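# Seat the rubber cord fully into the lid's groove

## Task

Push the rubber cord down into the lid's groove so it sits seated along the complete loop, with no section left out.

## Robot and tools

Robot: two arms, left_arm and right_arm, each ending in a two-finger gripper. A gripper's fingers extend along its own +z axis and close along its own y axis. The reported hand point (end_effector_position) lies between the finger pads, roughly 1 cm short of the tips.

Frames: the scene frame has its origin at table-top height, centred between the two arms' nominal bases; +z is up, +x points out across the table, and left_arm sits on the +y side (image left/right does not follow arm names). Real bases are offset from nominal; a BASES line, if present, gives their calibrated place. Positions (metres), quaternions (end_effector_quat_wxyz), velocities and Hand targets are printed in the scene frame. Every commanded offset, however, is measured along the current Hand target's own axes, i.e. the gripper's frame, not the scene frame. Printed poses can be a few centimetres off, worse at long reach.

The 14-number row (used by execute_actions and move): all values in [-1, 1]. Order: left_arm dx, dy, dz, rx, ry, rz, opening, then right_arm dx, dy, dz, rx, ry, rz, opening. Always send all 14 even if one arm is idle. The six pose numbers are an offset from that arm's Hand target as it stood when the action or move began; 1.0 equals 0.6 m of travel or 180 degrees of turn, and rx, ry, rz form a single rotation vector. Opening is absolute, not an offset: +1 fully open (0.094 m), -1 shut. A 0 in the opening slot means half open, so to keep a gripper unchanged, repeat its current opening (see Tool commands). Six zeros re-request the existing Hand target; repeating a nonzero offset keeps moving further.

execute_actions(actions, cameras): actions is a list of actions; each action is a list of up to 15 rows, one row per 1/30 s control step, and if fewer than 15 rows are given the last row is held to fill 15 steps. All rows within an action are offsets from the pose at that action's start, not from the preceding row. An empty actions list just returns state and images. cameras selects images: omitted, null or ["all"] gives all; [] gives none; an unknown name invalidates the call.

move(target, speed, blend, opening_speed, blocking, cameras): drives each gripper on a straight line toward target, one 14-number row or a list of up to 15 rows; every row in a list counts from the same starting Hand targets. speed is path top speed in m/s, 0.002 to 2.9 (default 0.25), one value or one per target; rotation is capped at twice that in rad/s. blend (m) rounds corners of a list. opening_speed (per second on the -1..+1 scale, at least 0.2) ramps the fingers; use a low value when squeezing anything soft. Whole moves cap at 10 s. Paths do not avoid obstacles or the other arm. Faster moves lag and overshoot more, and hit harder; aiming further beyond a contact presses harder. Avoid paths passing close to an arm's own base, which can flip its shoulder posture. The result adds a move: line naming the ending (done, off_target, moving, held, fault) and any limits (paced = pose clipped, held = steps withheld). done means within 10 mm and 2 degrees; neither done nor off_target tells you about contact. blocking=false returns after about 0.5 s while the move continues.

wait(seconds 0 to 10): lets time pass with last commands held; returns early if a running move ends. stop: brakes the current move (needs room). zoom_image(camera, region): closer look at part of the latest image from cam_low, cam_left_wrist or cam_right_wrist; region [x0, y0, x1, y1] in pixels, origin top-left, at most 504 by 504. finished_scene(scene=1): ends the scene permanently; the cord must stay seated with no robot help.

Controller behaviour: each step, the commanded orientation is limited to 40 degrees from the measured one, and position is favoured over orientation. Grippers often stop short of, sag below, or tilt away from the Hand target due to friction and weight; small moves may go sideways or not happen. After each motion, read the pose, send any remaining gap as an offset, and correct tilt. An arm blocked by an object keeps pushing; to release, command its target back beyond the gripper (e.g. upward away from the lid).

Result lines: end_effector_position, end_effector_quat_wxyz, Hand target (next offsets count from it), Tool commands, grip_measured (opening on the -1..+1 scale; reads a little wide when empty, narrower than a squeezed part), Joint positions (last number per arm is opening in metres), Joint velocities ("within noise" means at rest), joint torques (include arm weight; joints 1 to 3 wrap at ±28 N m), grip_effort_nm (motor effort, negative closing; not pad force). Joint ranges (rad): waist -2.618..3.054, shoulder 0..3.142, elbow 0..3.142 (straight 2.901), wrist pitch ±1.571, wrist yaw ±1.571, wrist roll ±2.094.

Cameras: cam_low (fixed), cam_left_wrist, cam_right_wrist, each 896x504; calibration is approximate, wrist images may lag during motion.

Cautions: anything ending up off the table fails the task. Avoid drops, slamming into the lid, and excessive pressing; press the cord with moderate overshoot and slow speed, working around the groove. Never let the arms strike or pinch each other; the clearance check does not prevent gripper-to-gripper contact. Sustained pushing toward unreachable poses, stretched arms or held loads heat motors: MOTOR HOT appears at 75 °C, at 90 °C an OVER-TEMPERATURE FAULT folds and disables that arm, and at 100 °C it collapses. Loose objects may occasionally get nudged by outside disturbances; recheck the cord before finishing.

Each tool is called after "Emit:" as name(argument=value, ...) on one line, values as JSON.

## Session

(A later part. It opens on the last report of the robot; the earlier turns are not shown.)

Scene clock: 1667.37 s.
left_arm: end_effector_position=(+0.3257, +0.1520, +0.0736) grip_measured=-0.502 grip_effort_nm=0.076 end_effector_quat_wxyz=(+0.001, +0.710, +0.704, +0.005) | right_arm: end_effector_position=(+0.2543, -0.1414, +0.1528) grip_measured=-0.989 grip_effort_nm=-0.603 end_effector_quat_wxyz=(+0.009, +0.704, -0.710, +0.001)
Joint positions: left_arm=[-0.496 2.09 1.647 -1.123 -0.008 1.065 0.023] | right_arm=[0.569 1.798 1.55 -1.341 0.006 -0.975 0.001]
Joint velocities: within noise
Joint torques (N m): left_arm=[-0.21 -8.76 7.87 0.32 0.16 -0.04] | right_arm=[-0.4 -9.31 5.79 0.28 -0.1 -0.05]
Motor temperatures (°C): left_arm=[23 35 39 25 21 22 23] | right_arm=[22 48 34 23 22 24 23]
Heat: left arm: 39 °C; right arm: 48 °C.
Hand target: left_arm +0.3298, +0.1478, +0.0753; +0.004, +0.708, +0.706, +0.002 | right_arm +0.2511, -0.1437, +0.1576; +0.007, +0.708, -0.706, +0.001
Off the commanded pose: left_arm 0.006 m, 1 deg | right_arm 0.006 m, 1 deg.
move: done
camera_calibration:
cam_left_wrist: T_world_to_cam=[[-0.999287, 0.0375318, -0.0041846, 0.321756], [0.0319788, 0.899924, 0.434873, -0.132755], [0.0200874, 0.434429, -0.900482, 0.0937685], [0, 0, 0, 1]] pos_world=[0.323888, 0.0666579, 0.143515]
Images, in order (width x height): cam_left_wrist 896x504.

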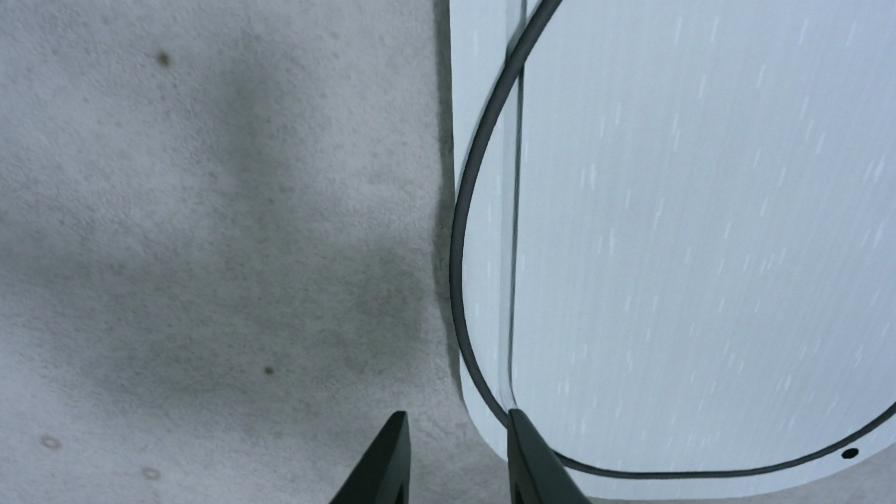

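Emit:
move(target=[[0,0,0.0935,0,0,0,-0.5,0,0,0,0,0,0,-1],[0,0,0.0935,0,0,0,-0.95,0,0,0,0,0,0,-1]], speed=0.15, cameras=["cam_left_wrist"])

Scene clock: 1676.47 s.
left_arm: end_effector_position=(+0.3236, +0.1517, +0.0246) grip_measured=-0.790 grip_effort_nm=-1.053 end_effector_quat_wxyz=(-0.010, +0.710, +0.704, -0.001) | right_arm: end_effector_position=(+0.2543, -0.1414, +0.1528) grip_measured=-0.989 grip_effort_nm=-0.603 end_effector_quat_wxyz=(+0.009, +0.704, -0.710, +0.001)
Joint positions: left_arm=[-0.497 2.161 1.556 -0.986 -0.003 1.064 0.01] | right_arm=[0.569 1.798 1.55 -1.341 0.006 -0.975 0.001]
Joint velocities: within noise
Joint torques (N m): left_arm=[-0.05 -9.61 4.88 0.79 0.11 -0.05] | right_arm=[-0.42 -9.33 5.9 0.26 -0.09 -0.05]
Motor temperatures (°C): left_arm=[23 36 39 25 21 22 23] | right_arm=[22 47 33 23 22 24 23]
Heat: left arm: 39 °C; right arm: 47 °C.
Hand target: left_arm +0.3304, +0.1477, +0.0193; +0.004, +0.708, +0.707, +0.002 | right_arm +0.2511, -0.1437, +0.1576; +0.007, +0.708, -0.706, +0.001
Off the commanded pose: left_arm 0.010 m, 2 deg | right_arm 0.006 m, 1 deg.
move: done
camera_calibration:
cam_left_wrist: T_world_to_cam=[[-0.999101, 0.0370783, 0.0205521, 0.318902], [0.0423425, 0.896517, 0.440982, -0.114213], [-0.00207447, 0.441456, -0.897281, 0.0558075], [0, 0, 0, 1]] pos_world=[0.323567, 0.0659331, 0.0938868]
Images, in order (width x height): cam_left_wrist 896x504.

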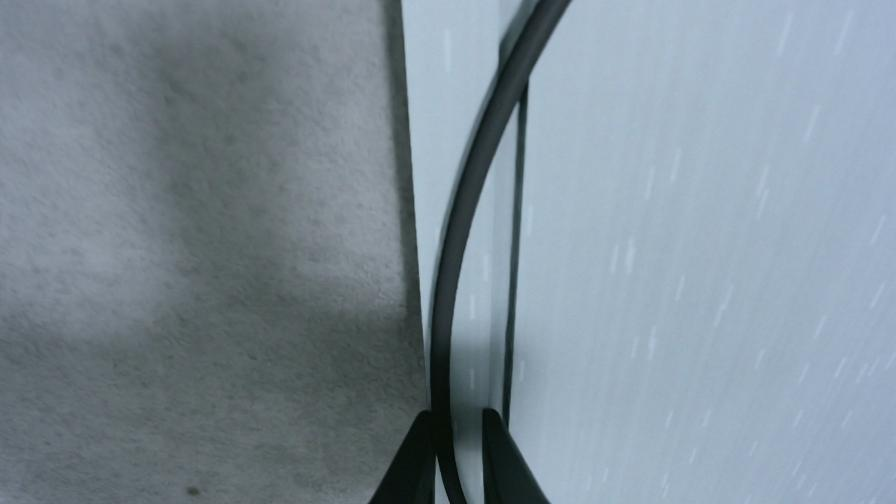

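Emit:
move(target=[[0,0,-0.008,0,0,0,-0.6,0,0,0,0,0,0,-1],[0,0,-0.008,0,0,0,-0.95,0,0,0,0,0,0,-1]], speed=0.15, cameras=["cam_left_wrist"])

Scene clock: 1682.33 s.
left_arm: end_effector_position=(+0.3250, +0.1504, +0.0246) grip_measured=-0.789 grip_effort_nm=-1.043 end_effector_quat_wxyz=(-0.006, +0.711, +0.704, -0.001) | right_arm: end_effector_position=(+0.2543, -0.1414, +0.1528) grip_measured=-0.989 grip_effort_nm=-0.603 end_effector_quat_wxyz=(+0.009, +0.704, -0.710, +0.001)
Joint positions: left_arm=[-0.498 2.161 1.556 -0.979 -0.001 1.064 0.01] | right_arm=[0.569 1.798 1.55 -1.341 0.006 -0.975 0.001]
Joint velocities: within noise
Joint torques (N m): left_arm=[0.06 -10.15 5.38 0.59 0.09 -0.04] | right_arm=[-0.43 -9.28 5.82 0.28 -0.09 -0.06]
Motor temperatures (°C): left_arm=[23 37 39 25 21 22 23] | right_arm=[22 47 33 23 22 24 23]
Heat: left arm: 39 °C; right arm: 47 °C.
Hand target: left_arm +0.3303, +0.1477, +0.0241; +0.004, +0.708, +0.707, +0.002 | right_arm +0.2511, -0.1437, +0.1576; +0.007, +0.708, -0.706, +0.001
Off the commanded pose: left_arm 0.006 m, 1 deg | right_arm 0.006 m, 1 deg.
move: done
camera_calibration:
cam_left_wrist: T_world_to_cam=[[-0.999168, 0.0379131, 0.015036, 0.320298], [0.0406727, 0.898774, 0.436522, -0.112735], [0.00303595, 0.43677, -0.899568, 0.0554763], [0, 0, 0, 1]] pos_world=[0.324448, 0.0649493, 0.0942999]
Images, in order (width x height): cam_left_wrist 896x504.

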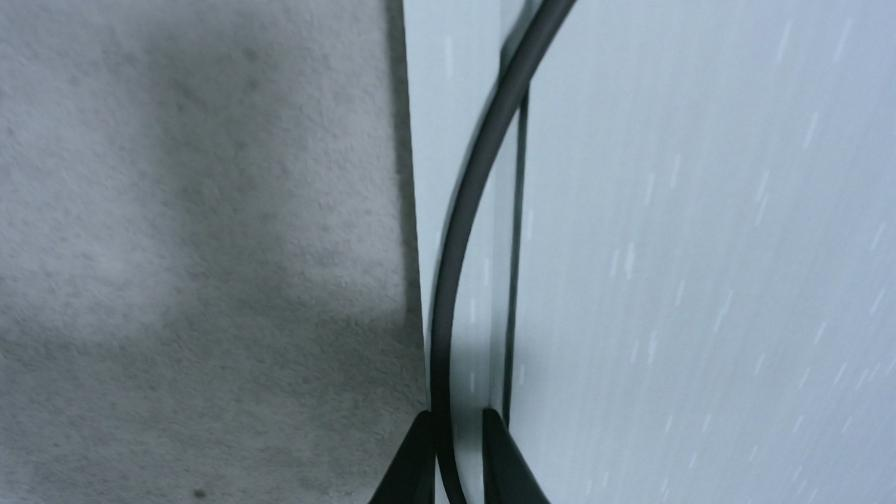

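Emit:
move(target=[[0,0,-0.02,0,0,0,-0.7,0,0,0,0,0,0,-1],[0,0.009,-0.02,0,0,0,-0.7,0,0,0,0,0,0,-1],[0,0.009,0.005,0,0,0,-0.7,0,0,0,0,0,0,-1],[0,0.009,0.005,0,0,0,-0.95,0,0,0,0,0,0,-1]], speed=0.15, cameras=["cam_left_wrist"])

Scene clock: 1690.73 s.
left_arm: end_effector_position=(+0.3293, +0.1480, +0.0262) grip_measured=-0.942 grip_effort_nm=-0.447 end_effector_quat_wxyz=(-0.001, +0.710, +0.704, +0.000) | right_arm: end_effector_position=(+0.2543, -0.1414, +0.1528) grip_measured=-0.989 grip_effort_nm=-0.598 end_effector_quat_wxyz=(+0.009, +0.704, -0.710, +0.001)
Joint positions: left_arm=[-0.498 2.167 1.573 -0.979 -0.001 1.064 0.003] | right_arm=[0.569 1.798 1.55 -1.341 0.006 -0.975 0.001]
Joint velocities: within noise
Joint torques (N m): left_arm=[0.62 -8.99 5.65 0.61 0.06 0.05] | right_arm=[-0.43 -9.31 5.83 0.26 -0.11 -0.06]
Motor temperatures (°C): left_arm=[23 38 39 25 21 22 24] | right_arm=[22 47 33 23 22 24 23]
Heat: left arm: 39 °C; right arm: 47 °C.
Hand target: left_arm +0.3357, +0.1477, +0.0210; +0.004, +0.708, +0.707, +0.002 | right_arm +0.2511, -0.1437, +0.1576; +0.007, +0.708, -0.706, +0.001
Off the commanded pose: left_arm 0.008 m, 1 deg | right_arm 0.006 m, 1 deg.
move: done
camera_calibration:
cam_left_wrist: T_world_to_cam=[[-0.999277, 0.037625, 0.00554287, 0.325083], [0.0363258, 0.901122, 0.432041, -0.110186], [0.0112608, 0.43193, -0.901837, 0.0560107], [0, 0, 0, 1]] pos_world=[0.328219, 0.0628667, 0.0963153]
Images, in order (width x height): cam_left_wrist 896x504.

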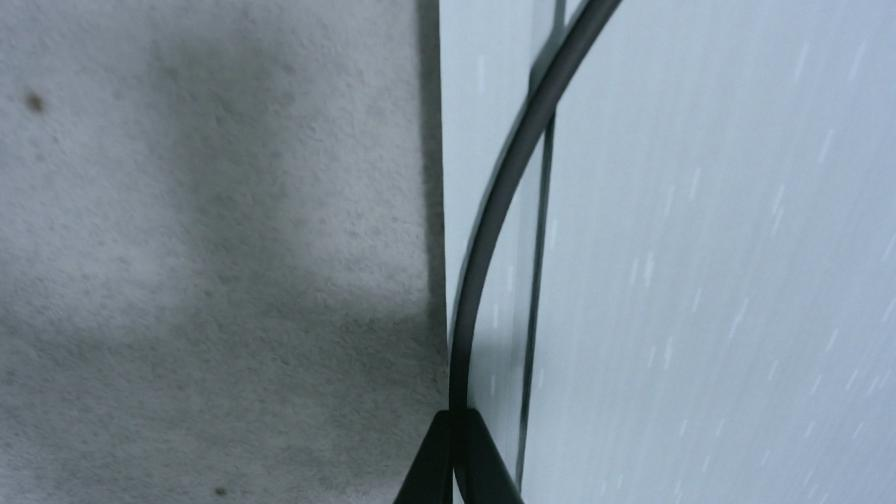

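Emit:
move(target=[[0,0,-0.025,0,0,0,-0.95,0,0,0,0,0,0,-1],[-0.005,-0.0353,-0.025,0,0,0,-0.95,0,0,0,0,0,0,-1],[-0.005,-0.031,0.0,0,0,0,-0.95,0,0,0,0,0,0,-1],[-0.005,-0.031,0.0,0,0,0,-0.7,0,0,0,0,0,0,-1],[-0.005,-0.031,-0.06,0,0,0,-0.7,0,0,0,0,0,0,-1]], speed=0.12, cameras=["cam_left_wrist"])

Scene clock: 1698.53 s.
left_arm: end_effector_position=(+0.3090, +0.1531, +0.0342) grip_measured=-0.702 grip_effort_nm=0.076 end_effector_quat_wxyz=(-0.025, +0.708, +0.706, -0.003) | right_arm: end_effector_position=(+0.2543, -0.1414, +0.1528) grip_measured=-0.989 grip_effort_nm=-0.603 end_effector_quat_wxyz=(+0.009, +0.704, -0.710, +0.001)
Joint positions: left_arm=[-0.515 2.126 1.54 -1.034 -0.007 1.041 0.014] | right_arm=[0.569 1.798 1.55 -1.341 0.006 -0.975 0.001]
Joint velocities: within noise
Joint torques (N m): left_arm=[-0.29 -14.37 7.57 0.13 0.15 -0.01] | right_arm=[-0.38 -9.33 5.79 0.27 -0.08 -0.05]
Motor temperatures (°C): left_arm=[23 38 39 25 21 22 24] | right_arm=[22 47 33 23 22 24 23]
Heat: left arm: 39 °C; right arm: 47 °C.
Hand target: left_arm +0.3167, +0.1448, +0.0569; +0.004, +0.708, +0.707, +0.002 | right_arm +0.2511, -0.1437, +0.1576; +0.007, +0.708, -0.706, +0.001
Off the commanded pose: left_arm 0.025 m, 3 deg | right_arm 0.006 m, 1 deg.
move: off_target (left_arm)
camera_calibration:
cam_left_wrist: T_world_to_cam=[[-0.998517, 0.0312712, 0.0445643, 0.303889], [0.0482036, 0.888297, 0.456732, -0.120107], [-0.0253038, 0.458203, -0.888487, 0.0681165], [0, 0, 0, 1]] pos_world=[0.310951, 0.0659767, 0.101835]
Images, in order (width x height): cam_left_wrist 896x504.

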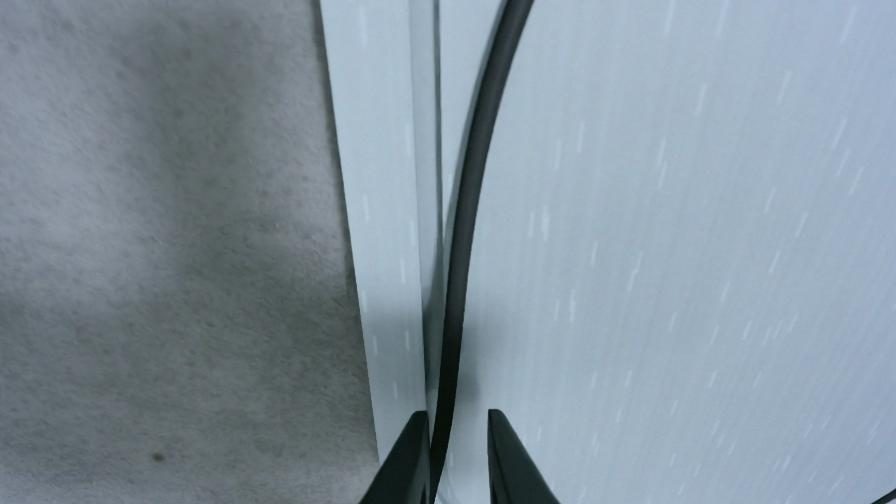

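Emit:
move(target=[0,0,-0.03,0,0,0,-0.6,0,0,0,0,0,0,-1], speed=0.1, cameras=["cam_left_wrist","cam_low"])

Emit:
zoom_image(camera="cam_low", region=[360, 180, 520, 270])

Scene clock: 1704.03 s.
left_arm: end_effector_position=(+0.3099, +0.1525, +0.0528) grip_measured=-0.602 grip_effort_nm=0.081 end_effector_quat_wxyz=(-0.024, +0.708, +0.706, -0.003) | right_arm: end_effector_position=(+0.2543, -0.1414, +0.1528) grip_measured=-0.989 grip_effort_nm=-0.603 end_effector_quat_wxyz=(+0.009, +0.704, -0.710, +0.001)
Joint positions: left_arm=[-0.515 2.107 1.587 -1.1 -0.007 1.041 0.019] | right_arm=[0.569 1.798 1.55 -1.341 0.006 -0.975 0.001]
Joint velocities: within noise
Joint torques (N m): left_arm=[-0.29 -14.02 7.6 0.15 0.15 -0.06] | right_arm=[-0.35 -9.26 5.85 0.26 -0.09 -0.05]
Motor temperatures (°C): left_arm=[23 40 39 25 21 22 24] | right_arm=[22 47 33 23 22 24 23]
Heat: left arm: 40 °C; right arm: 47 °C.
Hand target: left_arm +0.3167, +0.1448, +0.0749; +0.004, +0.708, +0.707, +0.002 | right_arm +0.2511, -0.1437, +0.1576; +0.007, +0.708, -0.706, +0.001
Off the commanded pose: left_arm 0.024 m, 3 deg | right_arm 0.006 m, 1 deg.
move: off_target (left_arm)
camera_calibration:
cam_left_wrist: T_world_to_cam=[[-0.998558, 0.0313531, 0.0435651, 0.303999], [0.0478064, 0.888537, 0.456307, -0.12804], [-0.0244025, 0.457732, -0.888755, 0.0846746], [0, 0, 0, 1]] pos_world=[0.311748, 0.0654783, 0.120437]
Images, in order (width x height): cam_low 896x504, cam_left_wrist 896x504.

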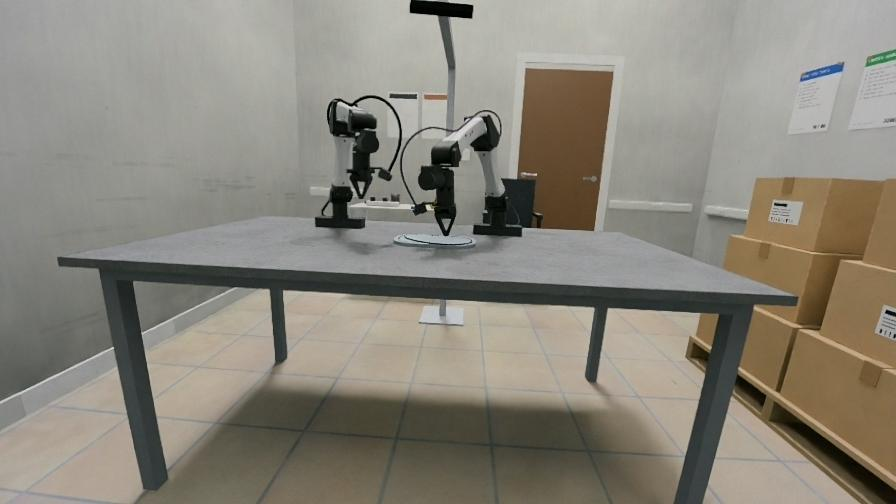

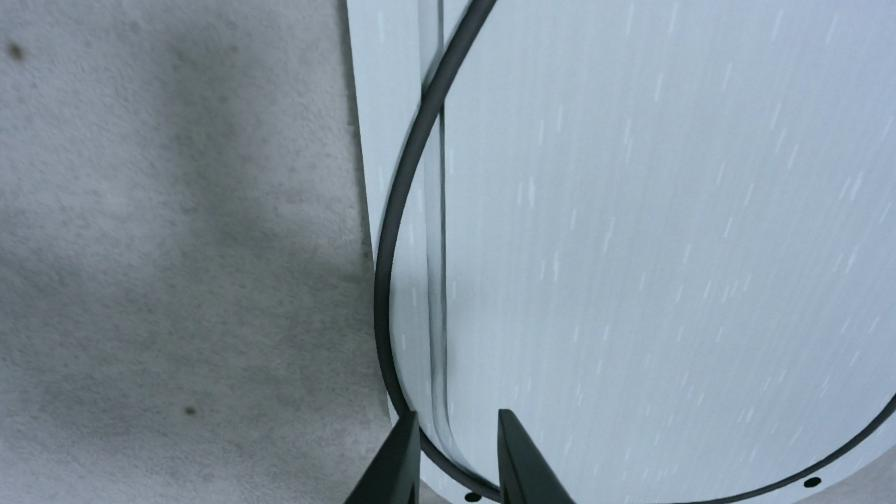

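Scaled by 3.150 from the camera's 896x504 image, which has a finer 1280x720 frame.

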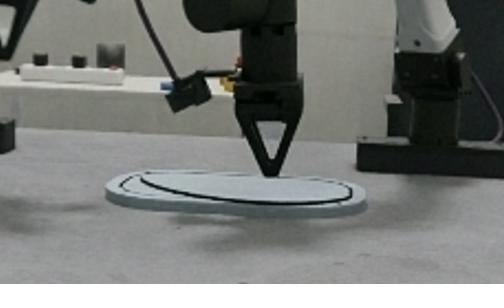

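Emit:
zoom_image(camera="cam_left_wrist", region=[320, 340, 600, 504])

Emit:
zoom_image(camera="cam_low", region=[380, 210, 500, 260])

Scaled by 1.800 from the camera's 896x504 image, which has a finer 1280x720 frame.

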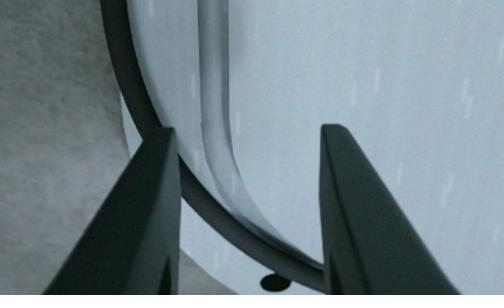

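Scaled by 4.200 from the camera's 896x504 image, which has a finer 1280x720 frame.

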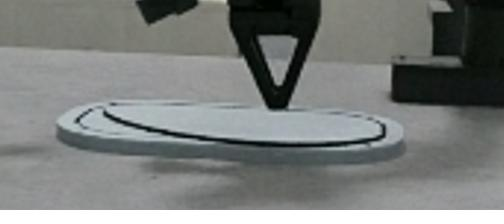

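Emit:
move(target=[[0,0,0.075,0,0,0,-0.6,0,0,0,0,0,0,-1]], speed=0.06, cameras=["cam_left_wrist","cam_low"])

Emit:
zoom_image(camera="cam_low", region=[380, 210, 500, 260])

Scene clock: 1725.53 s.
left_arm: end_effector_position=(+0.3195, +0.1469, +0.0374) grip_measured=-0.602 grip_effort_nm=0.081 end_effector_quat_wxyz=(+0.007, +0.708, +0.706, +0.005) | right_arm: end_effector_position=(+0.2543, -0.1414, +0.1528) grip_measured=-0.989 grip_effort_nm=-0.598 end_effector_quat_wxyz=(+0.009, +0.704, -0.710, +0.001)
Joint positions: left_arm=[-0.515 2.107 1.524 -0.971 -0.007 1.04 0.019] | right_arm=[0.569 1.798 1.55 -1.341 0.006 -0.975 0.001]
Joint velocities: within noise
Joint torques (N m): left_arm=[-0.24 -8.9 4.41 0.66 0.16 0] | right_arm=[-0.44 -9.32 5.86 0.26 -0.08 -0.05]
Motor temperatures (°C): left_arm=[23 42 41 25 21 22 23] | right_arm=[22 46 33 23 22 24 23]
Heat: left arm: 42 °C; right arm: 46 °C.
Hand target: left_arm +0.3169, +0.1448, +0.0299; +0.004, +0.708, +0.707, +0.002 | right_arm +0.2511, -0.1437, +0.1576; +0.007, +0.708, -0.706, +0.001
Off the commanded pose: left_arm 0.008 m, 1 deg | right_arm 0.006 m, 1 deg.
move: done
camera_calibration:
cam_left_wrist: T_world_to_cam=[[-0.999413, 0.0314597, -0.0135784, 0.316896], [0.022611, 0.903256, 0.428505, -0.109509], [0.0257454, 0.427946, -0.903437, 0.0627664], [0, 0, 0, 1]] pos_world=[0.31757, 0.0620844, 0.107933]
Images, in order (width x height): cam_low 896x504, cam_left_wrist 896x504.

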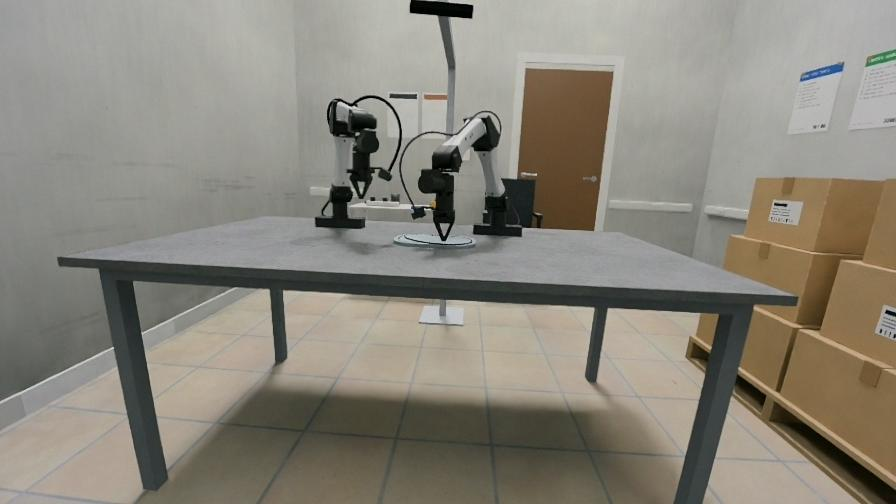

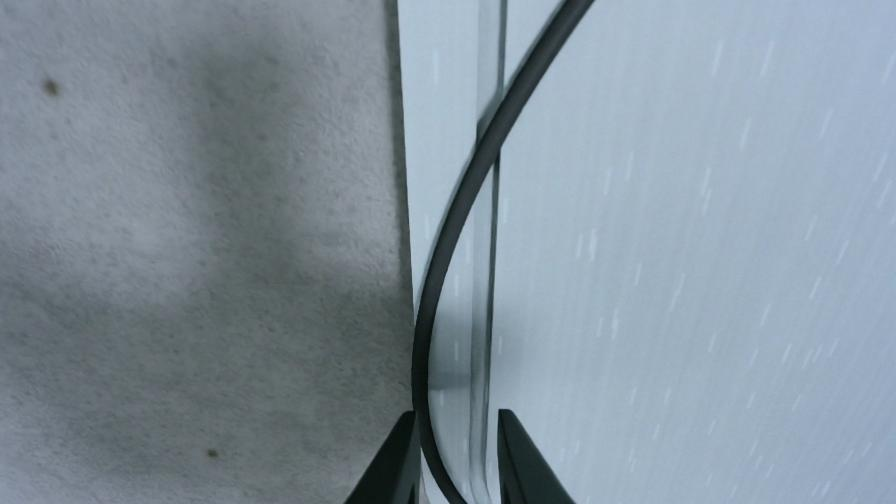

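Scaled by 4.200 from the camera's 896x504 image, which has a finer 1280x720 frame.

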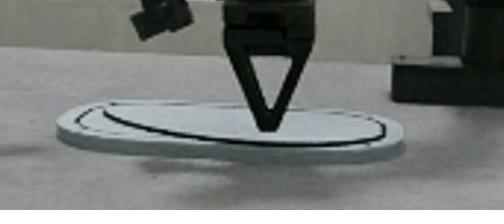

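Emit:
move(target=[[0,0,-0.1,0,0,0,-0.6,0,0,0,0,0,0,-1],[0.1337,-0.0282,-0.1,0,0,0.239,-1,0,0,0,0,0,0,-1],[0.1337,-0.0282,-0.04,0,0,0.239,-1,0,0,0,0,0,0,-1]], speed=0.3, cameras=["cam_left_wrist"])

Scene clock: 1740.40 s.
left_arm: end_effector_position=(+0.3006, +0.2245, +0.0573) grip_measured=-0.996 grip_effort_nm=-0.212 end_effector_quat_wxyz=(+0.001, +0.915, +0.402, +0.006) | right_arm: end_effector_position=(+0.2543, -0.1414, +0.1528) grip_measured=-0.989 grip_effort_nm=-0.603 end_effector_quat_wxyz=(+0.009, +0.704, -0.710, +0.001)
Joint positions: left_arm=[-0.348 1.905 1.312 -0.968 -0.007 1.946 0] | right_arm=[0.569 1.798 1.55 -1.341 0.006 -0.975 0.001]
Joint velocities: within noise
Joint torques (N m): left_arm=[0.32 -8.2 4.29 0.52 0.14 0.14] | right_arm=[-0.44 -9.22 5.82 0.26 -0.08 -0.06]
Motor temperatures (°C): left_arm=[23 41 40 25 21 22 23] | right_arm=[22 46 33 23 22 24 24]
Heat: left arm: 41 °C; right arm: 46 °C.
Hand target: left_arm +0.3000, +0.2250, +0.0535; +0.003, +0.917, +0.398, +0.003 | right_arm +0.2511, -0.1437, +0.1576; +0.007, +0.708, -0.706, +0.001
Off the commanded pose: left_arm 0.004 m, 1 deg | right_arm 0.006 m, 1 deg.
move: done
camera_calibration:
cam_left_wrist: T_world_to_cam=[[-0.717367, 0.696692, -0.00213871, 0.0611096], [0.625145, 0.645046, 0.439442, -0.311441], [0.307536, 0.313904, -0.898268, -0.0114523], [0, 0, 0, 1]] pos_world=[0.242056, 0.161914, 0.126704]
Images, in order (width x height): cam_left_wrist 896x504.

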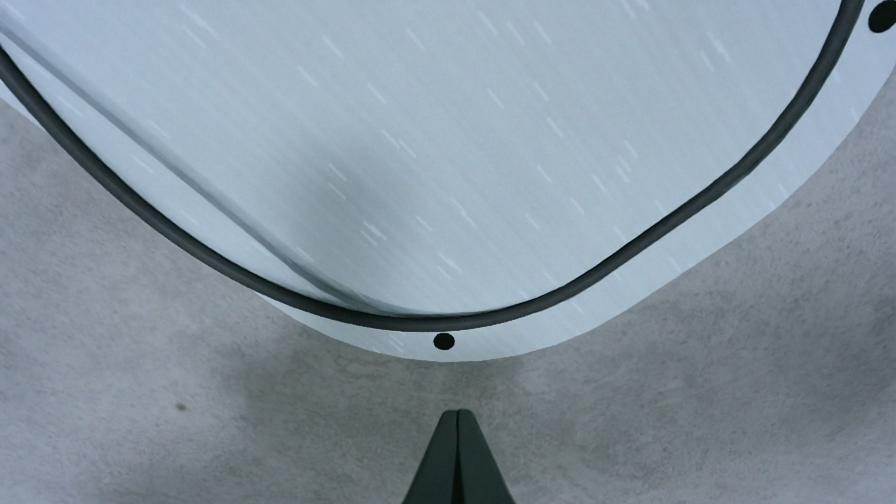

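Emit:
move(target=[[-0.0142,-0.012,0.0,0,0,-0.02,-1,0,0,0,0,0,0,-1],[-0.0142,-0.012,0.084,0,0,-0.02,-1,0,0,0,0,0,0,-1],[-0.019,-0.012,0.0,0,0,-0.02,-1,0,0,0,0,0,0,-1]], speed=0.12, cameras=["cam_left_wrist"])

Scene clock: 1751.67 s.
left_arm: end_effector_position=(+0.2788, +0.2281, +0.0366) grip_measured=-0.996 grip_effort_nm=-0.212 end_effector_quat_wxyz=(-0.017, +0.905, +0.426, -0.011) | right_arm: end_effector_position=(+0.2543, -0.1414, +0.1528) grip_measured=-0.989 grip_effort_nm=-0.603 end_effector_quat_wxyz=(+0.009, +0.704, -0.710, +0.001)
Joint positions: left_arm=[-0.362 1.902 1.218 -0.926 -0.007 1.88 0] | right_arm=[0.569 1.798 1.55 -1.341 0.006 -0.975 0.001]
Joint velocities: within noise
Joint torques (N m): left_arm=[-0.55 -11.63 7.36 0.14 0.18 0] | right_arm=[-0.49 -9.35 5.89 0.27 -0.09 -0.05]
Motor temperatures (°C): left_arm=[23 40 39 25 21 22 23] | right_arm=[22 46 33 23 22 24 24]
Heat: left arm: 40 °C; right arm: 46 °C.
Hand target: left_arm +0.2869, +0.2217, +0.0533; +0.003, +0.904, +0.427, +0.003 | right_arm +0.2511, -0.1437, +0.1576; +0.007, +0.708, -0.706, +0.001
Off the commanded pose: left_arm 0.020 m, 3 deg | right_arm 0.006 m, 1 deg.
move: off_target (left_arm)
camera_calibration:
cam_left_wrist: T_world_to_cam=[[-0.751607, 0.65819, 0.0432758, 0.0595019], [0.610348, 0.669097, 0.42401, -0.291862], [0.250123, 0.345102, -0.904623, -0.0153331], [0, 0, 0, 1]] pos_world=[0.226695, 0.161412, 0.107307]
Images, in order (width x height): cam_left_wrist 896x504.

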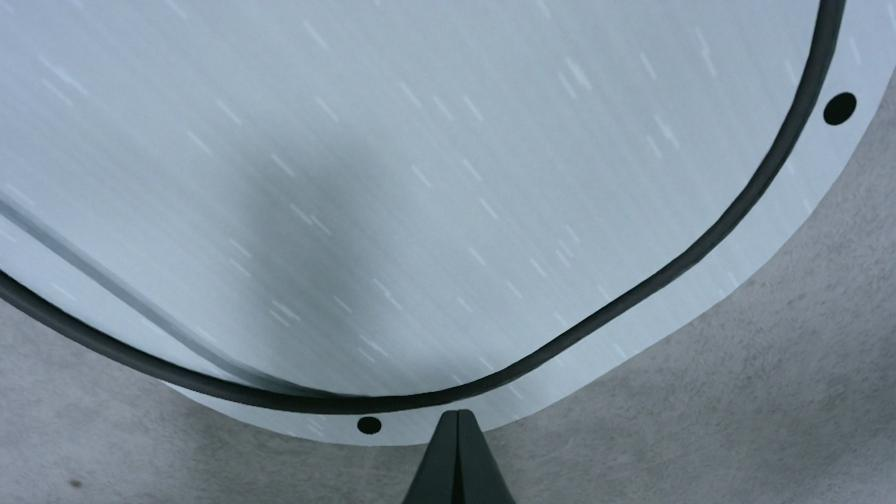

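Emit:
move(target=[[0.0070,0.0247,-0.01,0,0,0.047,-1,0,0,0,0,0,0,-1],[0.0070,0.0247,0.01,0,0,0.047,-1,0,0,0,0,0,0,-1]], speed=0.15, cameras=["cam_left_wrist"])

Scene clock: 1759.00 s.
left_arm: end_effector_position=(+0.2981, +0.2196, +0.0501) grip_measured=-0.996 grip_effort_nm=-0.208 end_effector_quat_wxyz=(-0.002, +0.930, +0.368, +0.003) | right_arm: end_effector_position=(+0.2543, -0.1414, +0.1528) grip_measured=-0.989 grip_effort_nm=-0.598 end_effector_quat_wxyz=(+0.009, +0.704, -0.710, +0.001)
Joint positions: left_arm=[-0.364 1.92 1.301 -0.951 -0.007 2.005 0] | right_arm=[0.569 1.798 1.55 -1.341 0.006 -0.975 0.001]
Joint velocities: within noise
Joint torques (N m): left_arm=[-0.51 -7.3 5.53 0.48 0.15 0.23] | right_arm=[-0.43 -9.25 5.9 0.26 -0.1 -0.05]
Motor temperatures (°C): left_arm=[23 40 40 25 21 22 23] | right_arm=[22 46 33 23 22 24 24]
Heat: left arm: 40 °C; right arm: 46 °C.
Hand target: left_arm +0.3011, +0.2154, +0.0475; +0.003, +0.934, +0.359, +0.003 | right_arm +0.2511, -0.1437, +0.1576; +0.007, +0.708, -0.706, +0.001
Off the commanded pose: left_arm 0.006 m, 1 deg | right_arm 0.006 m, 1 deg.
move: done
camera_calibration:
cam_left_wrist: T_world_to_cam=[[-0.663331, 0.748305, 0.00561548, 0.034814], [0.674868, 0.594957, 0.436554, -0.307323], [0.323334, 0.293369, -0.899661, -0.0156302], [0, 0, 0, 1]] pos_world=[0.235549, 0.161378, 0.119906]
Images, in order (width x height): cam_left_wrist 896x504.

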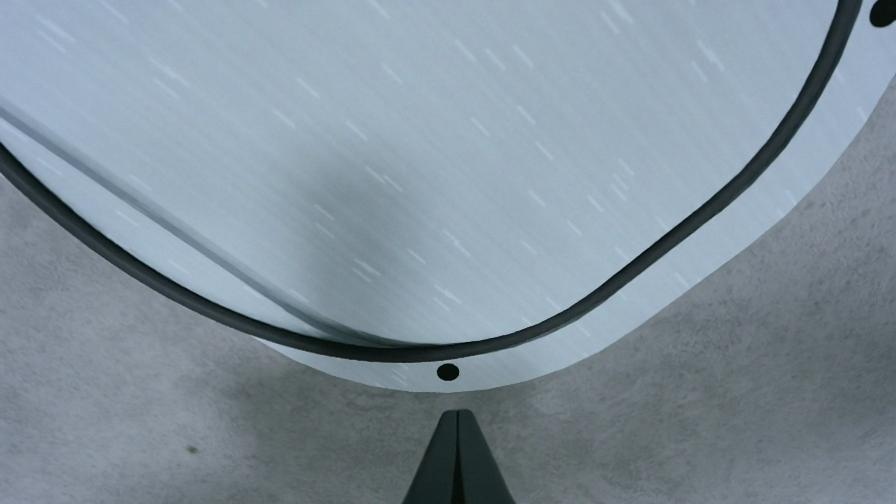

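Emit:
move(target=[[-0.0075,0,0.0,0,0,0,-1,0,0,0,0,0,0,-1],[-0.0075,0,0.074,0,0,0,-1,0,0,0,0,0,0,-1]], speed=0.12, cameras=["cam_left_wrist"])

Scene clock: 1762.90 s.
left_arm: end_effector_position=(+0.2964, +0.2152, +0.0234) grip_measured=-0.996 grip_effort_nm=-0.208 end_effector_quat_wxyz=(-0.001, +0.933, +0.361, +0.004) | right_arm: end_effector_position=(+0.2543, -0.1414, +0.1528) grip_measured=-0.989 grip_effort_nm=-0.603 end_effector_quat_wxyz=(+0.009, +0.704, -0.710, +0.001)
Joint positions: left_arm=[-0.378 1.961 1.243 -0.849 -0.007 2.006 0] | right_arm=[0.569 1.798 1.55 -1.341 0.006 -0.975 0.001]
Joint velocities: within noise
Joint torques (N m): left_arm=[-0.17 -5.23 2.58 1.12 0.08 0.11] | right_arm=[-0.43 -9.32 5.81 0.27 -0.09 -0.05]
Motor temperatures (°C): left_arm=[23 40 40 25 21 22 23] | right_arm=[22 46 33 23 22 24 24]
Heat: left arm: 40 °C; right arm: 46 °C.
Hand target: left_arm +0.2981, +0.2122, +0.0032; +0.003, +0.934, +0.359, +0.003 | right_arm +0.2511, -0.1437, +0.1576; +0.007, +0.708, -0.706, +0.001
Off the commanded pose: left_arm 0.021 m, 1 deg | right_arm 0.006 m, 1 deg.
move: off_target (left_arm)
camera_calibration:
cam_left_wrist: T_world_to_cam=[[-0.652124, 0.758102, 0.0039907, 0.0317431], [0.682925, 0.585155, 0.437273, -0.29223], [0.329162, 0.287881, -0.89932, -0.0384208], [0, 0, 0, 1]] pos_world=[0.232919, 0.157996, 0.0931051]
Images, in order (width x height): cam_left_wrist 896x504.

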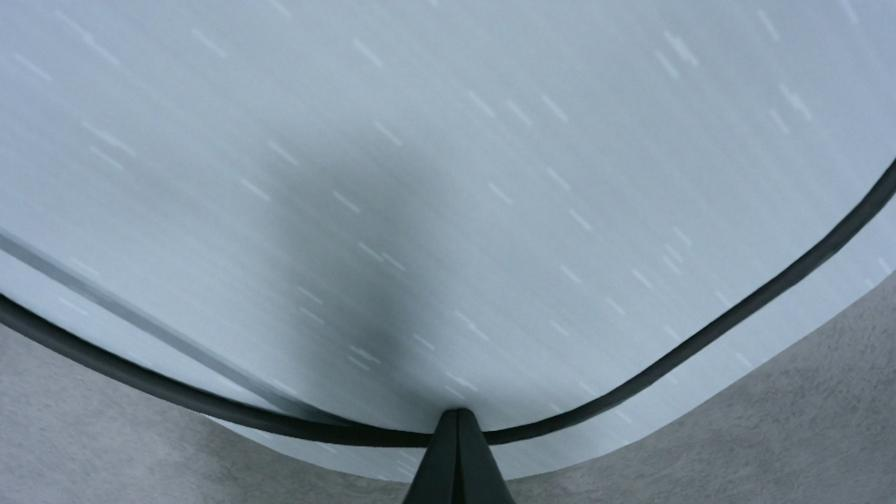

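Emit:
move(target=[[-0.005,0,-0.078,0,0,0,-1,0,0,0,0,0,0,-1],[0.004,0.0202,-0.078,0,0,0.022,-1,0,0,0,0,0,0,-1]], speed=0.12, cameras=["cam_left_wrist"])

Scene clock: 1770.63 s.
left_arm: end_effector_position=(+0.3035, +0.2098, +0.0454) grip_measured=-0.996 grip_effort_nm=-0.208 end_effector_quat_wxyz=(-0.002, +0.942, +0.335, +0.002) | right_arm: end_effector_position=(+0.2543, -0.1414, +0.1528) grip_measured=-0.989 grip_effort_nm=-0.603 end_effector_quat_wxyz=(+0.009, +0.704, -0.710, +0.001)
Joint positions: left_arm=[-0.384 1.958 1.335 -0.948 -0.007 2.054 0] | right_arm=[0.569 1.798 1.55 -1.341 0.006 -0.975 0.001]
Joint velocities: within noise
Joint torques (N m): left_arm=[-0.35 -8.43 7.38 0.18 0.19 0.19] | right_arm=[-0.44 -9.37 5.86 0.28 -0.09 -0.04]
Motor temperatures (°C): left_arm=[23 39 40 26 21 22 23] | right_arm=[22 46 33 23 22 24 24]
Heat: left arm: 40 °C; right arm: 46 °C.
Hand target: left_arm +0.3076, +0.2050, +0.0500; +0.003, +0.945, +0.326, +0.003 | right_arm +0.2511, -0.1437, +0.1576; +0.007, +0.708, -0.706, +0.001
Off the commanded pose: left_arm 0.008 m, 1 deg | right_arm 0.006 m, 1 deg.
move: done
camera_calibration:
cam_left_wrist: T_world_to_cam=[[-0.609787, 0.792532, 0.00726449, 0.0201693], [0.715277, 0.546352, 0.43575, -0.305026], [0.341377, 0.270911, -0.900038, -0.0195125], [0, 0, 0, 1]] pos_world=[0.237138, 0.155953, 0.115206]
Images, in order (width x height): cam_left_wrist 896x504.

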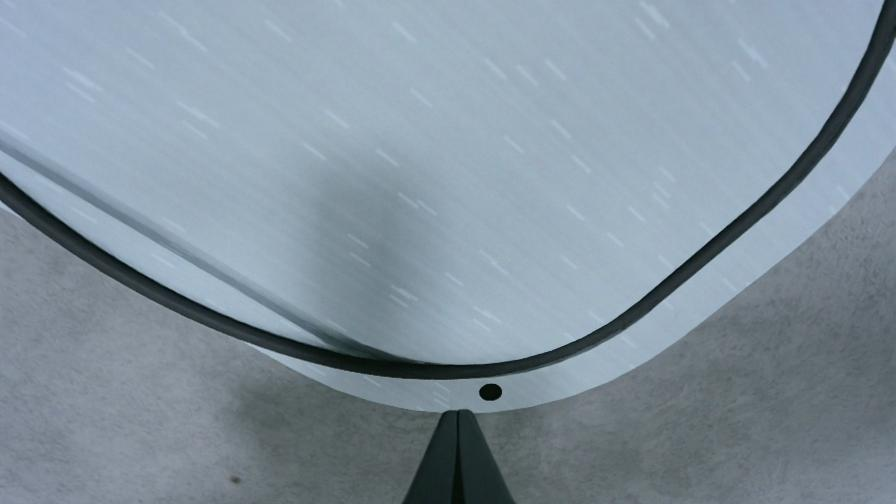

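Emit:
move(target=[[-0.001,0.006,0,0,0,0,-1,0,0,0,0,0,0,-1],[-0.001,0.006,0.078,0,0,0,-1,0,0,0,0,0,0,-1]], speed=0.12, cameras=["cam_left_wrist"])

Scene clock: 1774.33 s.
left_arm: end_effector_position=(+0.3099, +0.2054, +0.0238) grip_measured=-0.996 grip_effort_nm=-0.212 end_effector_quat_wxyz=(+0.000, +0.943, +0.333, +0.006) | right_arm: end_effector_position=(+0.2543, -0.1414, +0.1528) grip_measured=-0.989 grip_effort_nm=-0.603 end_effector_quat_wxyz=(+0.009, +0.704, -0.710, +0.001)
Joint positions: left_arm=[-0.389 2.01 1.317 -0.869 -0.008 2.055 0] | right_arm=[0.569 1.798 1.55 -1.341 0.006 -0.975 0.001]
Joint velocities: within noise
Joint torques (N m): left_arm=[-0.35 -5.74 2.44 1.06 0.12 0.14] | right_arm=[-0.44 -9.36 5.83 0.24 -0.08 -0.05]
Motor temperatures (°C): left_arm=[23 39 40 26 21 22 23] | right_arm=[22 46 33 23 22 24 24]
Heat: left arm: 40 °C; right arm: 46 °C.
Hand target: left_arm +0.3098, +0.2017, +0.0033; +0.003, +0.945, +0.326, +0.004 | right_arm +0.2511, -0.1437, +0.1576; +0.007, +0.708, -0.706, +0.001
Off the commanded pose: left_arm 0.021 m, 1 deg | right_arm 0.006 m, 1 deg.
move: off_target (left_arm)
camera_calibration:
cam_left_wrist: T_world_to_cam=[[-0.605614, 0.795758, -0.000143577, 0.0259084], [0.71429, 0.543692, 0.440668, -0.297161], [0.350743, 0.266772, -0.89767, -0.0420565], [0, 0, 0, 1]] pos_world=[0.242701, 0.152167, 0.0932002]
Images, in order (width x height): cam_left_wrist 896x504.

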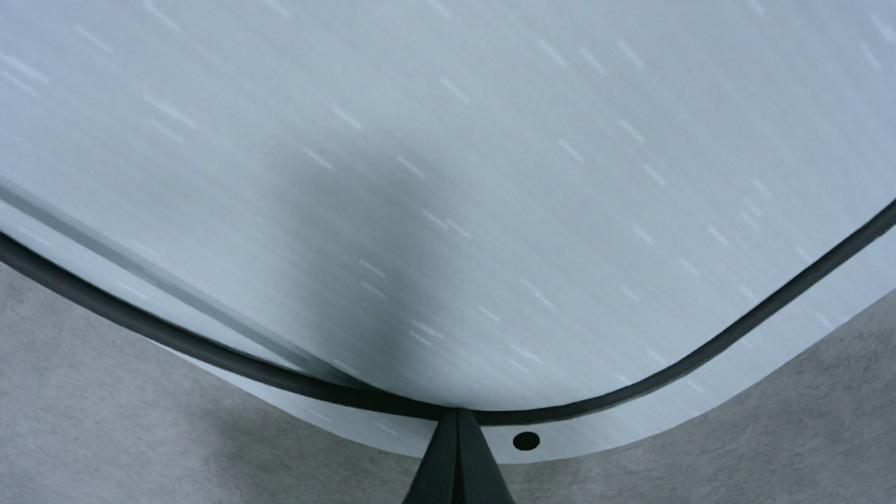

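Emit:
move(target=[[0,0,-0.06,0,0,0,-1,0,0,0,0,0,0,-1],[-0.006,0,-0.05,0,0,0,-1,0,0,0,0,0,0,-1],[-0.006,0,0,0,0,0,-1,0,0,0,0,0,0,-1],[-0.006,0,-0.078,0,0,0,-1,0,0,0,0,0,0,-1]], speed=0.12, cameras=["cam_left_wrist"])

Scene clock: 1779.47 s.
left_arm: end_effector_position=(+0.2979, +0.2073, +0.0302) grip_measured=-0.996 grip_effort_nm=-0.203 end_effector_quat_wxyz=(-0.019, +0.944, +0.328, -0.013) | right_arm: end_effector_position=(+0.2543, -0.1414, +0.1528) grip_measured=-0.989 grip_effort_nm=-0.598 end_effector_quat_wxyz=(+0.009, +0.704, -0.710, +0.001)
Joint positions: left_arm=[-0.399 2.006 1.338 -0.948 -0.01 2.055 0] | right_arm=[0.569 1.798 1.55 -1.341 0.006 -0.975 0.001]
Joint velocities: within noise
Joint torques (N m): left_arm=[-0.44 -12.83 7.24 0.14 0.14 0.07] | right_arm=[-0.54 -9.32 5.87 0.27 -0.09 -0.07]
Motor temperatures (°C): left_arm=[23 38 40 26 21 22 23] | right_arm=[22 46 33 23 22 24 24]
Heat: left arm: 40 °C; right arm: 46 °C.
Hand target: left_arm +0.3065, +0.1995, +0.0500; +0.003, +0.945, +0.326, +0.003 | right_arm +0.2511, -0.1437, +0.1576; +0.007, +0.708, -0.706, +0.001
Off the commanded pose: left_arm 0.023 m, 3 deg | right_arm 0.006 m, 1 deg.
move: off_target (left_arm)
camera_calibration:
cam_left_wrist: T_world_to_cam=[[-0.596432, 0.801194, 0.0485488, 0.0118441], [0.740712, 0.526089, 0.417823, -0.295927], [0.309216, 0.285163, -0.907231, -0.0238689], [0, 0, 0, 1]] pos_world=[0.233642, 0.153001, 0.101416]
Images, in order (width x height): cam_left_wrist 896x504.

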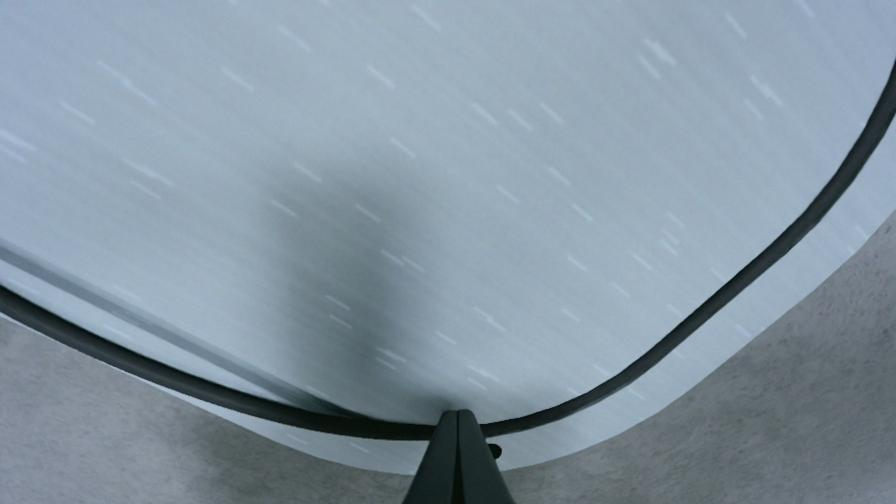

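Emit:
move(target=[[0,0,-0.06,0,0,0,-1,0,0,0,0,0,0,-1],[0.004,0.013,-0.04,0,0,0.006,-1,0,0,0,0,0,0,-1],[-0.002,0.0121,0,0,0,0.006,-1,0,0,0,0,0,0,-1]], speed=0.12, cameras=["cam_left_wrist"])

Scene clock: 1786.80 s.
left_arm: end_effector_position=(+0.3123, +0.1960, +0.0564) grip_measured=-0.996 grip_effort_nm=-0.208 end_effector_quat_wxyz=(+0.002, +0.947, +0.322, +0.010) | right_arm: end_effector_position=(+0.2543, -0.1414, +0.1528) grip_measured=-0.989 grip_effort_nm=-0.603 end_effector_quat_wxyz=(+0.009, +0.704, -0.710, +0.001)
Joint positions: left_arm=[-0.411 1.978 1.41 -0.986 -0.01 2.055 0] | right_arm=[0.569 1.798 1.55 -1.341 0.006 -0.975 0.001]
Joint velocities: left_arm=[-0.002 -0.002 -0.002 0.007 -0.154 0.007 0.001] | right_arm=[within noise]
Joint torques (N m): left_arm=[-0.32 -8.1 4.6 0.5 0.15 0.11] | right_arm=[-0.42 -9.31 5.85 0.27 -0.1 -0.05]
Motor temperatures (°C): left_arm=[23 39 40 25 21 22 23] | right_arm=[22 46 33 23 22 24 24]
Heat: left arm: 40 °C; right arm: 46 °C.
Hand target: left_arm +0.3101, +0.1931, +0.0500; +0.003, +0.948, +0.317, +0.004 | right_arm +0.2511, -0.1437, +0.1576; +0.007, +0.708, -0.706, +0.001
Off the commanded pose: left_arm 0.007 m, 1 deg | right_arm 0.006 m, 1 deg.
move: done
camera_calibration:
cam_left_wrist: T_world_to_cam=[[-0.587551, 0.80917, -0.00528523, 0.026876], [0.722973, 0.527872, 0.445715, -0.307943], [0.363449, 0.258059, -0.89516, -0.0135225], [0, 0, 0, 1]] pos_world=[0.24334, 0.144297, 0.125292]
Images, in order (width x height): cam_left_wrist 896x504.

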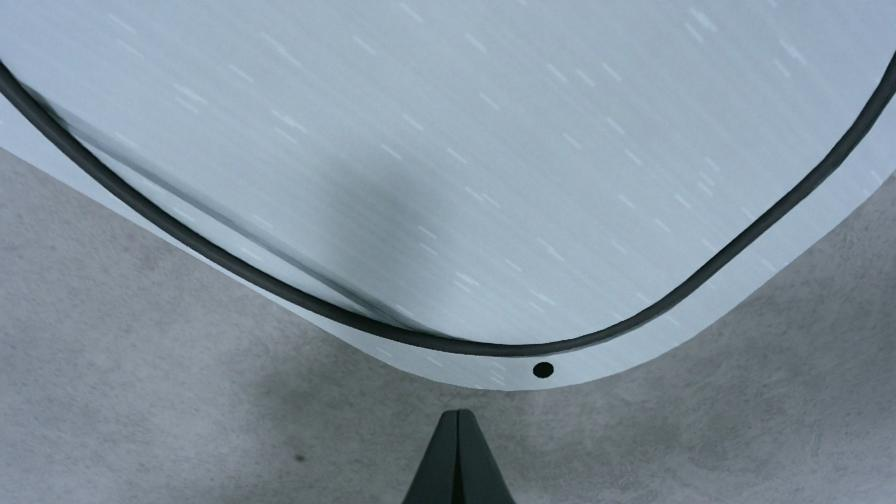

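Emit:
move(target=[[-0.006,0.002,0.01,0,0,0,-1,0,0,0,0,0,0,-1],[-0.006,0.002,0.078,0,0,0,-1,0,0,0,0,0,0,-1]], speed=0.12, cameras=["cam_left_wrist"])

Scene clock: 1789.90 s.
left_arm: end_effector_position=(+0.3075, +0.1944, +0.0237) grip_measured=-0.996 grip_effort_nm=-0.203 end_effector_quat_wxyz=(-0.003, +0.948, +0.318, +0.005) | right_arm: end_effector_position=(+0.2543, -0.1414, +0.1528) grip_measured=-0.989 grip_effort_nm=-0.603 end_effector_quat_wxyz=(+0.009, +0.704, -0.710, +0.001)
Joint positions: left_arm=[-0.421 2.022 1.335 -0.879 -0.011 2.055 0] | right_arm=[0.569 1.798 1.55 -1.341 0.006 -0.975 0.001]
Joint velocities: within noise
Joint torques (N m): left_arm=[-0.31 -5.74 2.76 1.12 0.16 0.02] | right_arm=[-0.38 -9.32 5.86 0.28 -0.1 -0.05]
Motor temperatures (°C): left_arm=[23 39 39 25 21 22 23] | right_arm=[22 46 33 23 22 24 24]
Heat: left arm: 39 °C; right arm: 46 °C.
Hand target: left_arm +0.3084, +0.1899, +0.0034; +0.003, +0.948, +0.317, +0.004 | right_arm +0.2511, -0.1437, +0.1576; +0.007, +0.708, -0.706, +0.001
Off the commanded pose: left_arm 0.021 m, 1 deg | right_arm 0.006 m, 1 deg.
move: off_target (left_arm)
camera_calibration:
cam_left_wrist: T_world_to_cam=[[-0.580097, 0.814526, 0.00593729, 0.021623], [0.732485, 0.518452, 0.441217, -0.290073], [0.356305, 0.260298, -0.897381, -0.0388481], [0, 0, 0, 1]] pos_world=[0.23886, 0.142889, 0.0929954]
Images, in order (width x height): cam_left_wrist 896x504.

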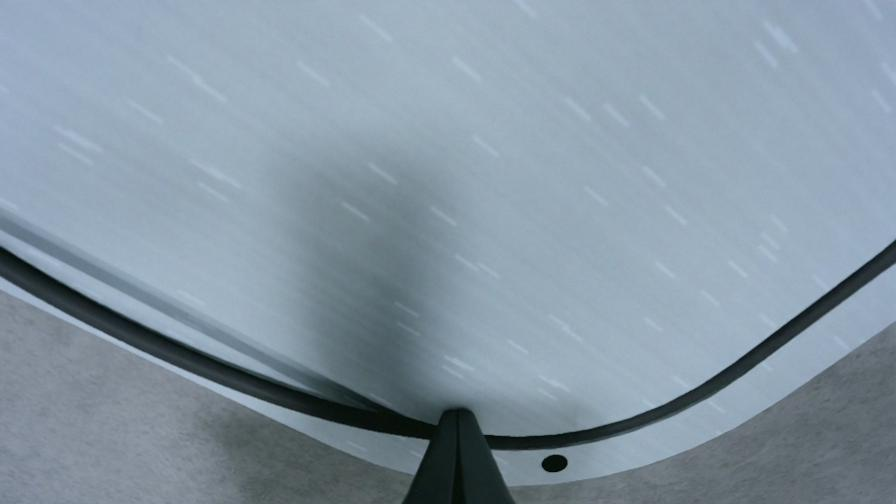

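Emit:
move(target=[[0,0,-0.15,0,0,0,-1,0,0,0,0,0,0,-1],[0.0018,0.016,-0.15,0,0,-0.839,-1,0,0,0,0,0,0,-1],[0.0018,0.016,-0.078,0,0,-0.839,-1,0,0,0,0,0,0,-1]], speed=0.5, cameras=["cam_left_wrist"])

Scene clock: 1804.83 s.
left_arm: end_effector_position=(+0.3141, +0.1856, +0.0537) grip_measured=-0.996 grip_effort_nm=-0.208 end_effector_quat_wxyz=(+0.003, -0.067, +0.998, +0.000) | right_arm: end_effector_position=(+0.2543, -0.1414, +0.1528) grip_measured=-0.989 grip_effort_nm=-0.603 end_effector_quat_wxyz=(+0.009, +0.704, -0.710, +0.001)
Joint positions: left_arm=[-0.43 2.014 1.451 -1.003 -0.002 -0.584 0] | right_arm=[0.569 1.798 1.55 -1.341 0.006 -0.975 0.001]
Joint velocities: within noise
Joint torques (N m): left_arm=[-0.46 -9.06 4.71 0.58 -0.05 -0.03] | right_arm=[-0.39 -9.36 5.79 0.25 -0.1 -0.05]
Motor temperatures (°C): left_arm=[23 37 39 26 21 22 23] | right_arm=[22 45 32 23 22 24 24]
Heat: left arm: 39 °C; right arm: 45 °C.
Hand target: left_arm +0.3145, +0.1830, +0.0501; +0.004, -0.070, +0.998, -0.002 | right_arm +0.2511, -0.1437, +0.1576; +0.007, +0.708, -0.706, +0.001
Off the commanded pose: left_arm 0.004 m, 0 deg | right_arm 0.006 m, 1 deg.
move: done
camera_calibration:
cam_left_wrist: T_world_to_cam=[[0.105729, -0.994382, 0.00517244, 0.152757], [-0.899914, -0.093469, 0.425932, 0.323558], [-0.423055, -0.0496881, -0.90474, 0.290727], [0, 0, 0, 1]] pos_world=[0.398018, 0.196587, 0.124428]
Images, in order (width x height): cam_left_wrist 896x504.

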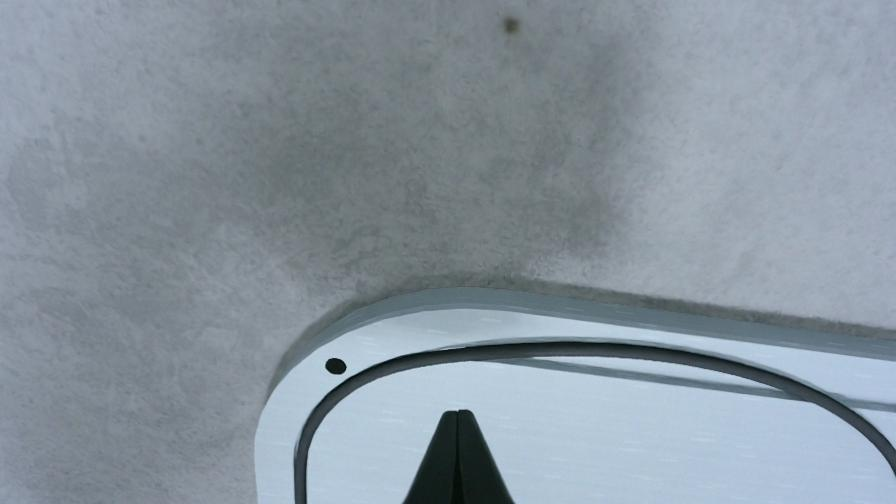

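Emit:
move(target=[[-0.006,-0.0167,0,0,0,0.028,-1,0,0,0,0,0,0,-1],[-0.004,-0.0167,0.078,0,0,0.028,-1,0,0,0,0,0,0,-1]], speed=0.12, cameras=["cam_left_wrist"])

Scene clock: 1818.17 s.
left_arm: end_effector_position=(+0.3225, +0.1743, +0.0270) grip_measured=-0.996 grip_effort_nm=-0.208 end_effector_quat_wxyz=(+0.013, -0.033, +0.999, -0.004) | right_arm: end_effector_position=(+0.2543, -0.1414, +0.1528) grip_measured=-0.989 grip_effort_nm=-0.603 end_effector_quat_wxyz=(+0.009, +0.704, -0.710, +0.001)
Joint positions: left_arm=[-0.449 2.075 1.429 -0.898 -0.006 -0.534 0] | right_arm=[0.569 1.798 1.55 -1.341 0.006 -0.975 0.001]
Joint velocities: within noise
Joint torques (N m): left_arm=[-0.46 -6.09 2.44 1.02 0.09 0.14] | right_arm=[-0.47 -9.31 5.86 0.25 -0.08 -0.06]
Motor temperatures (°C): left_arm=[23 37 38 26 21 22 23] | right_arm=[22 45 32 23 22 24 24]
Heat: left arm: 38 °C; right arm: 45 °C.
Hand target: left_arm +0.3187, +0.1733, +0.0035; +0.004, -0.026, +1.000, -0.002 | right_arm +0.2511, -0.1437, +0.1576; +0.007, +0.708, -0.706, +0.001
Off the commanded pose: left_arm 0.024 m, 1 deg | right_arm 0.006 m, 1 deg.
move: off_target (left_arm)
camera_calibration:
cam_left_wrist: T_world_to_cam=[[0.0378644, -0.999204, 0.0125489, 0.163241], [-0.913289, -0.0295067, 0.406242, 0.335107], [-0.405549, -0.0268429, -0.913679, 0.260209], [0, 0, 0, 1]] pos_world=[0.405396, 0.179983, 0.0995641]
Images, in order (width x height): cam_left_wrist 896x504.

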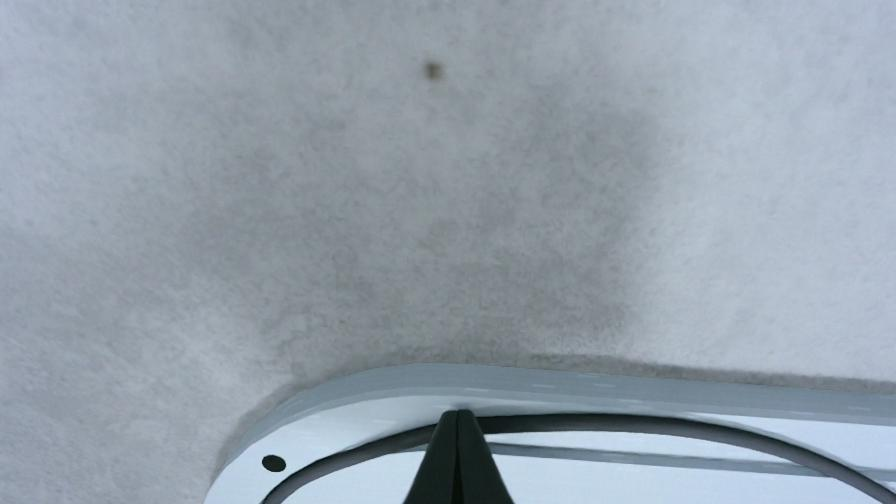

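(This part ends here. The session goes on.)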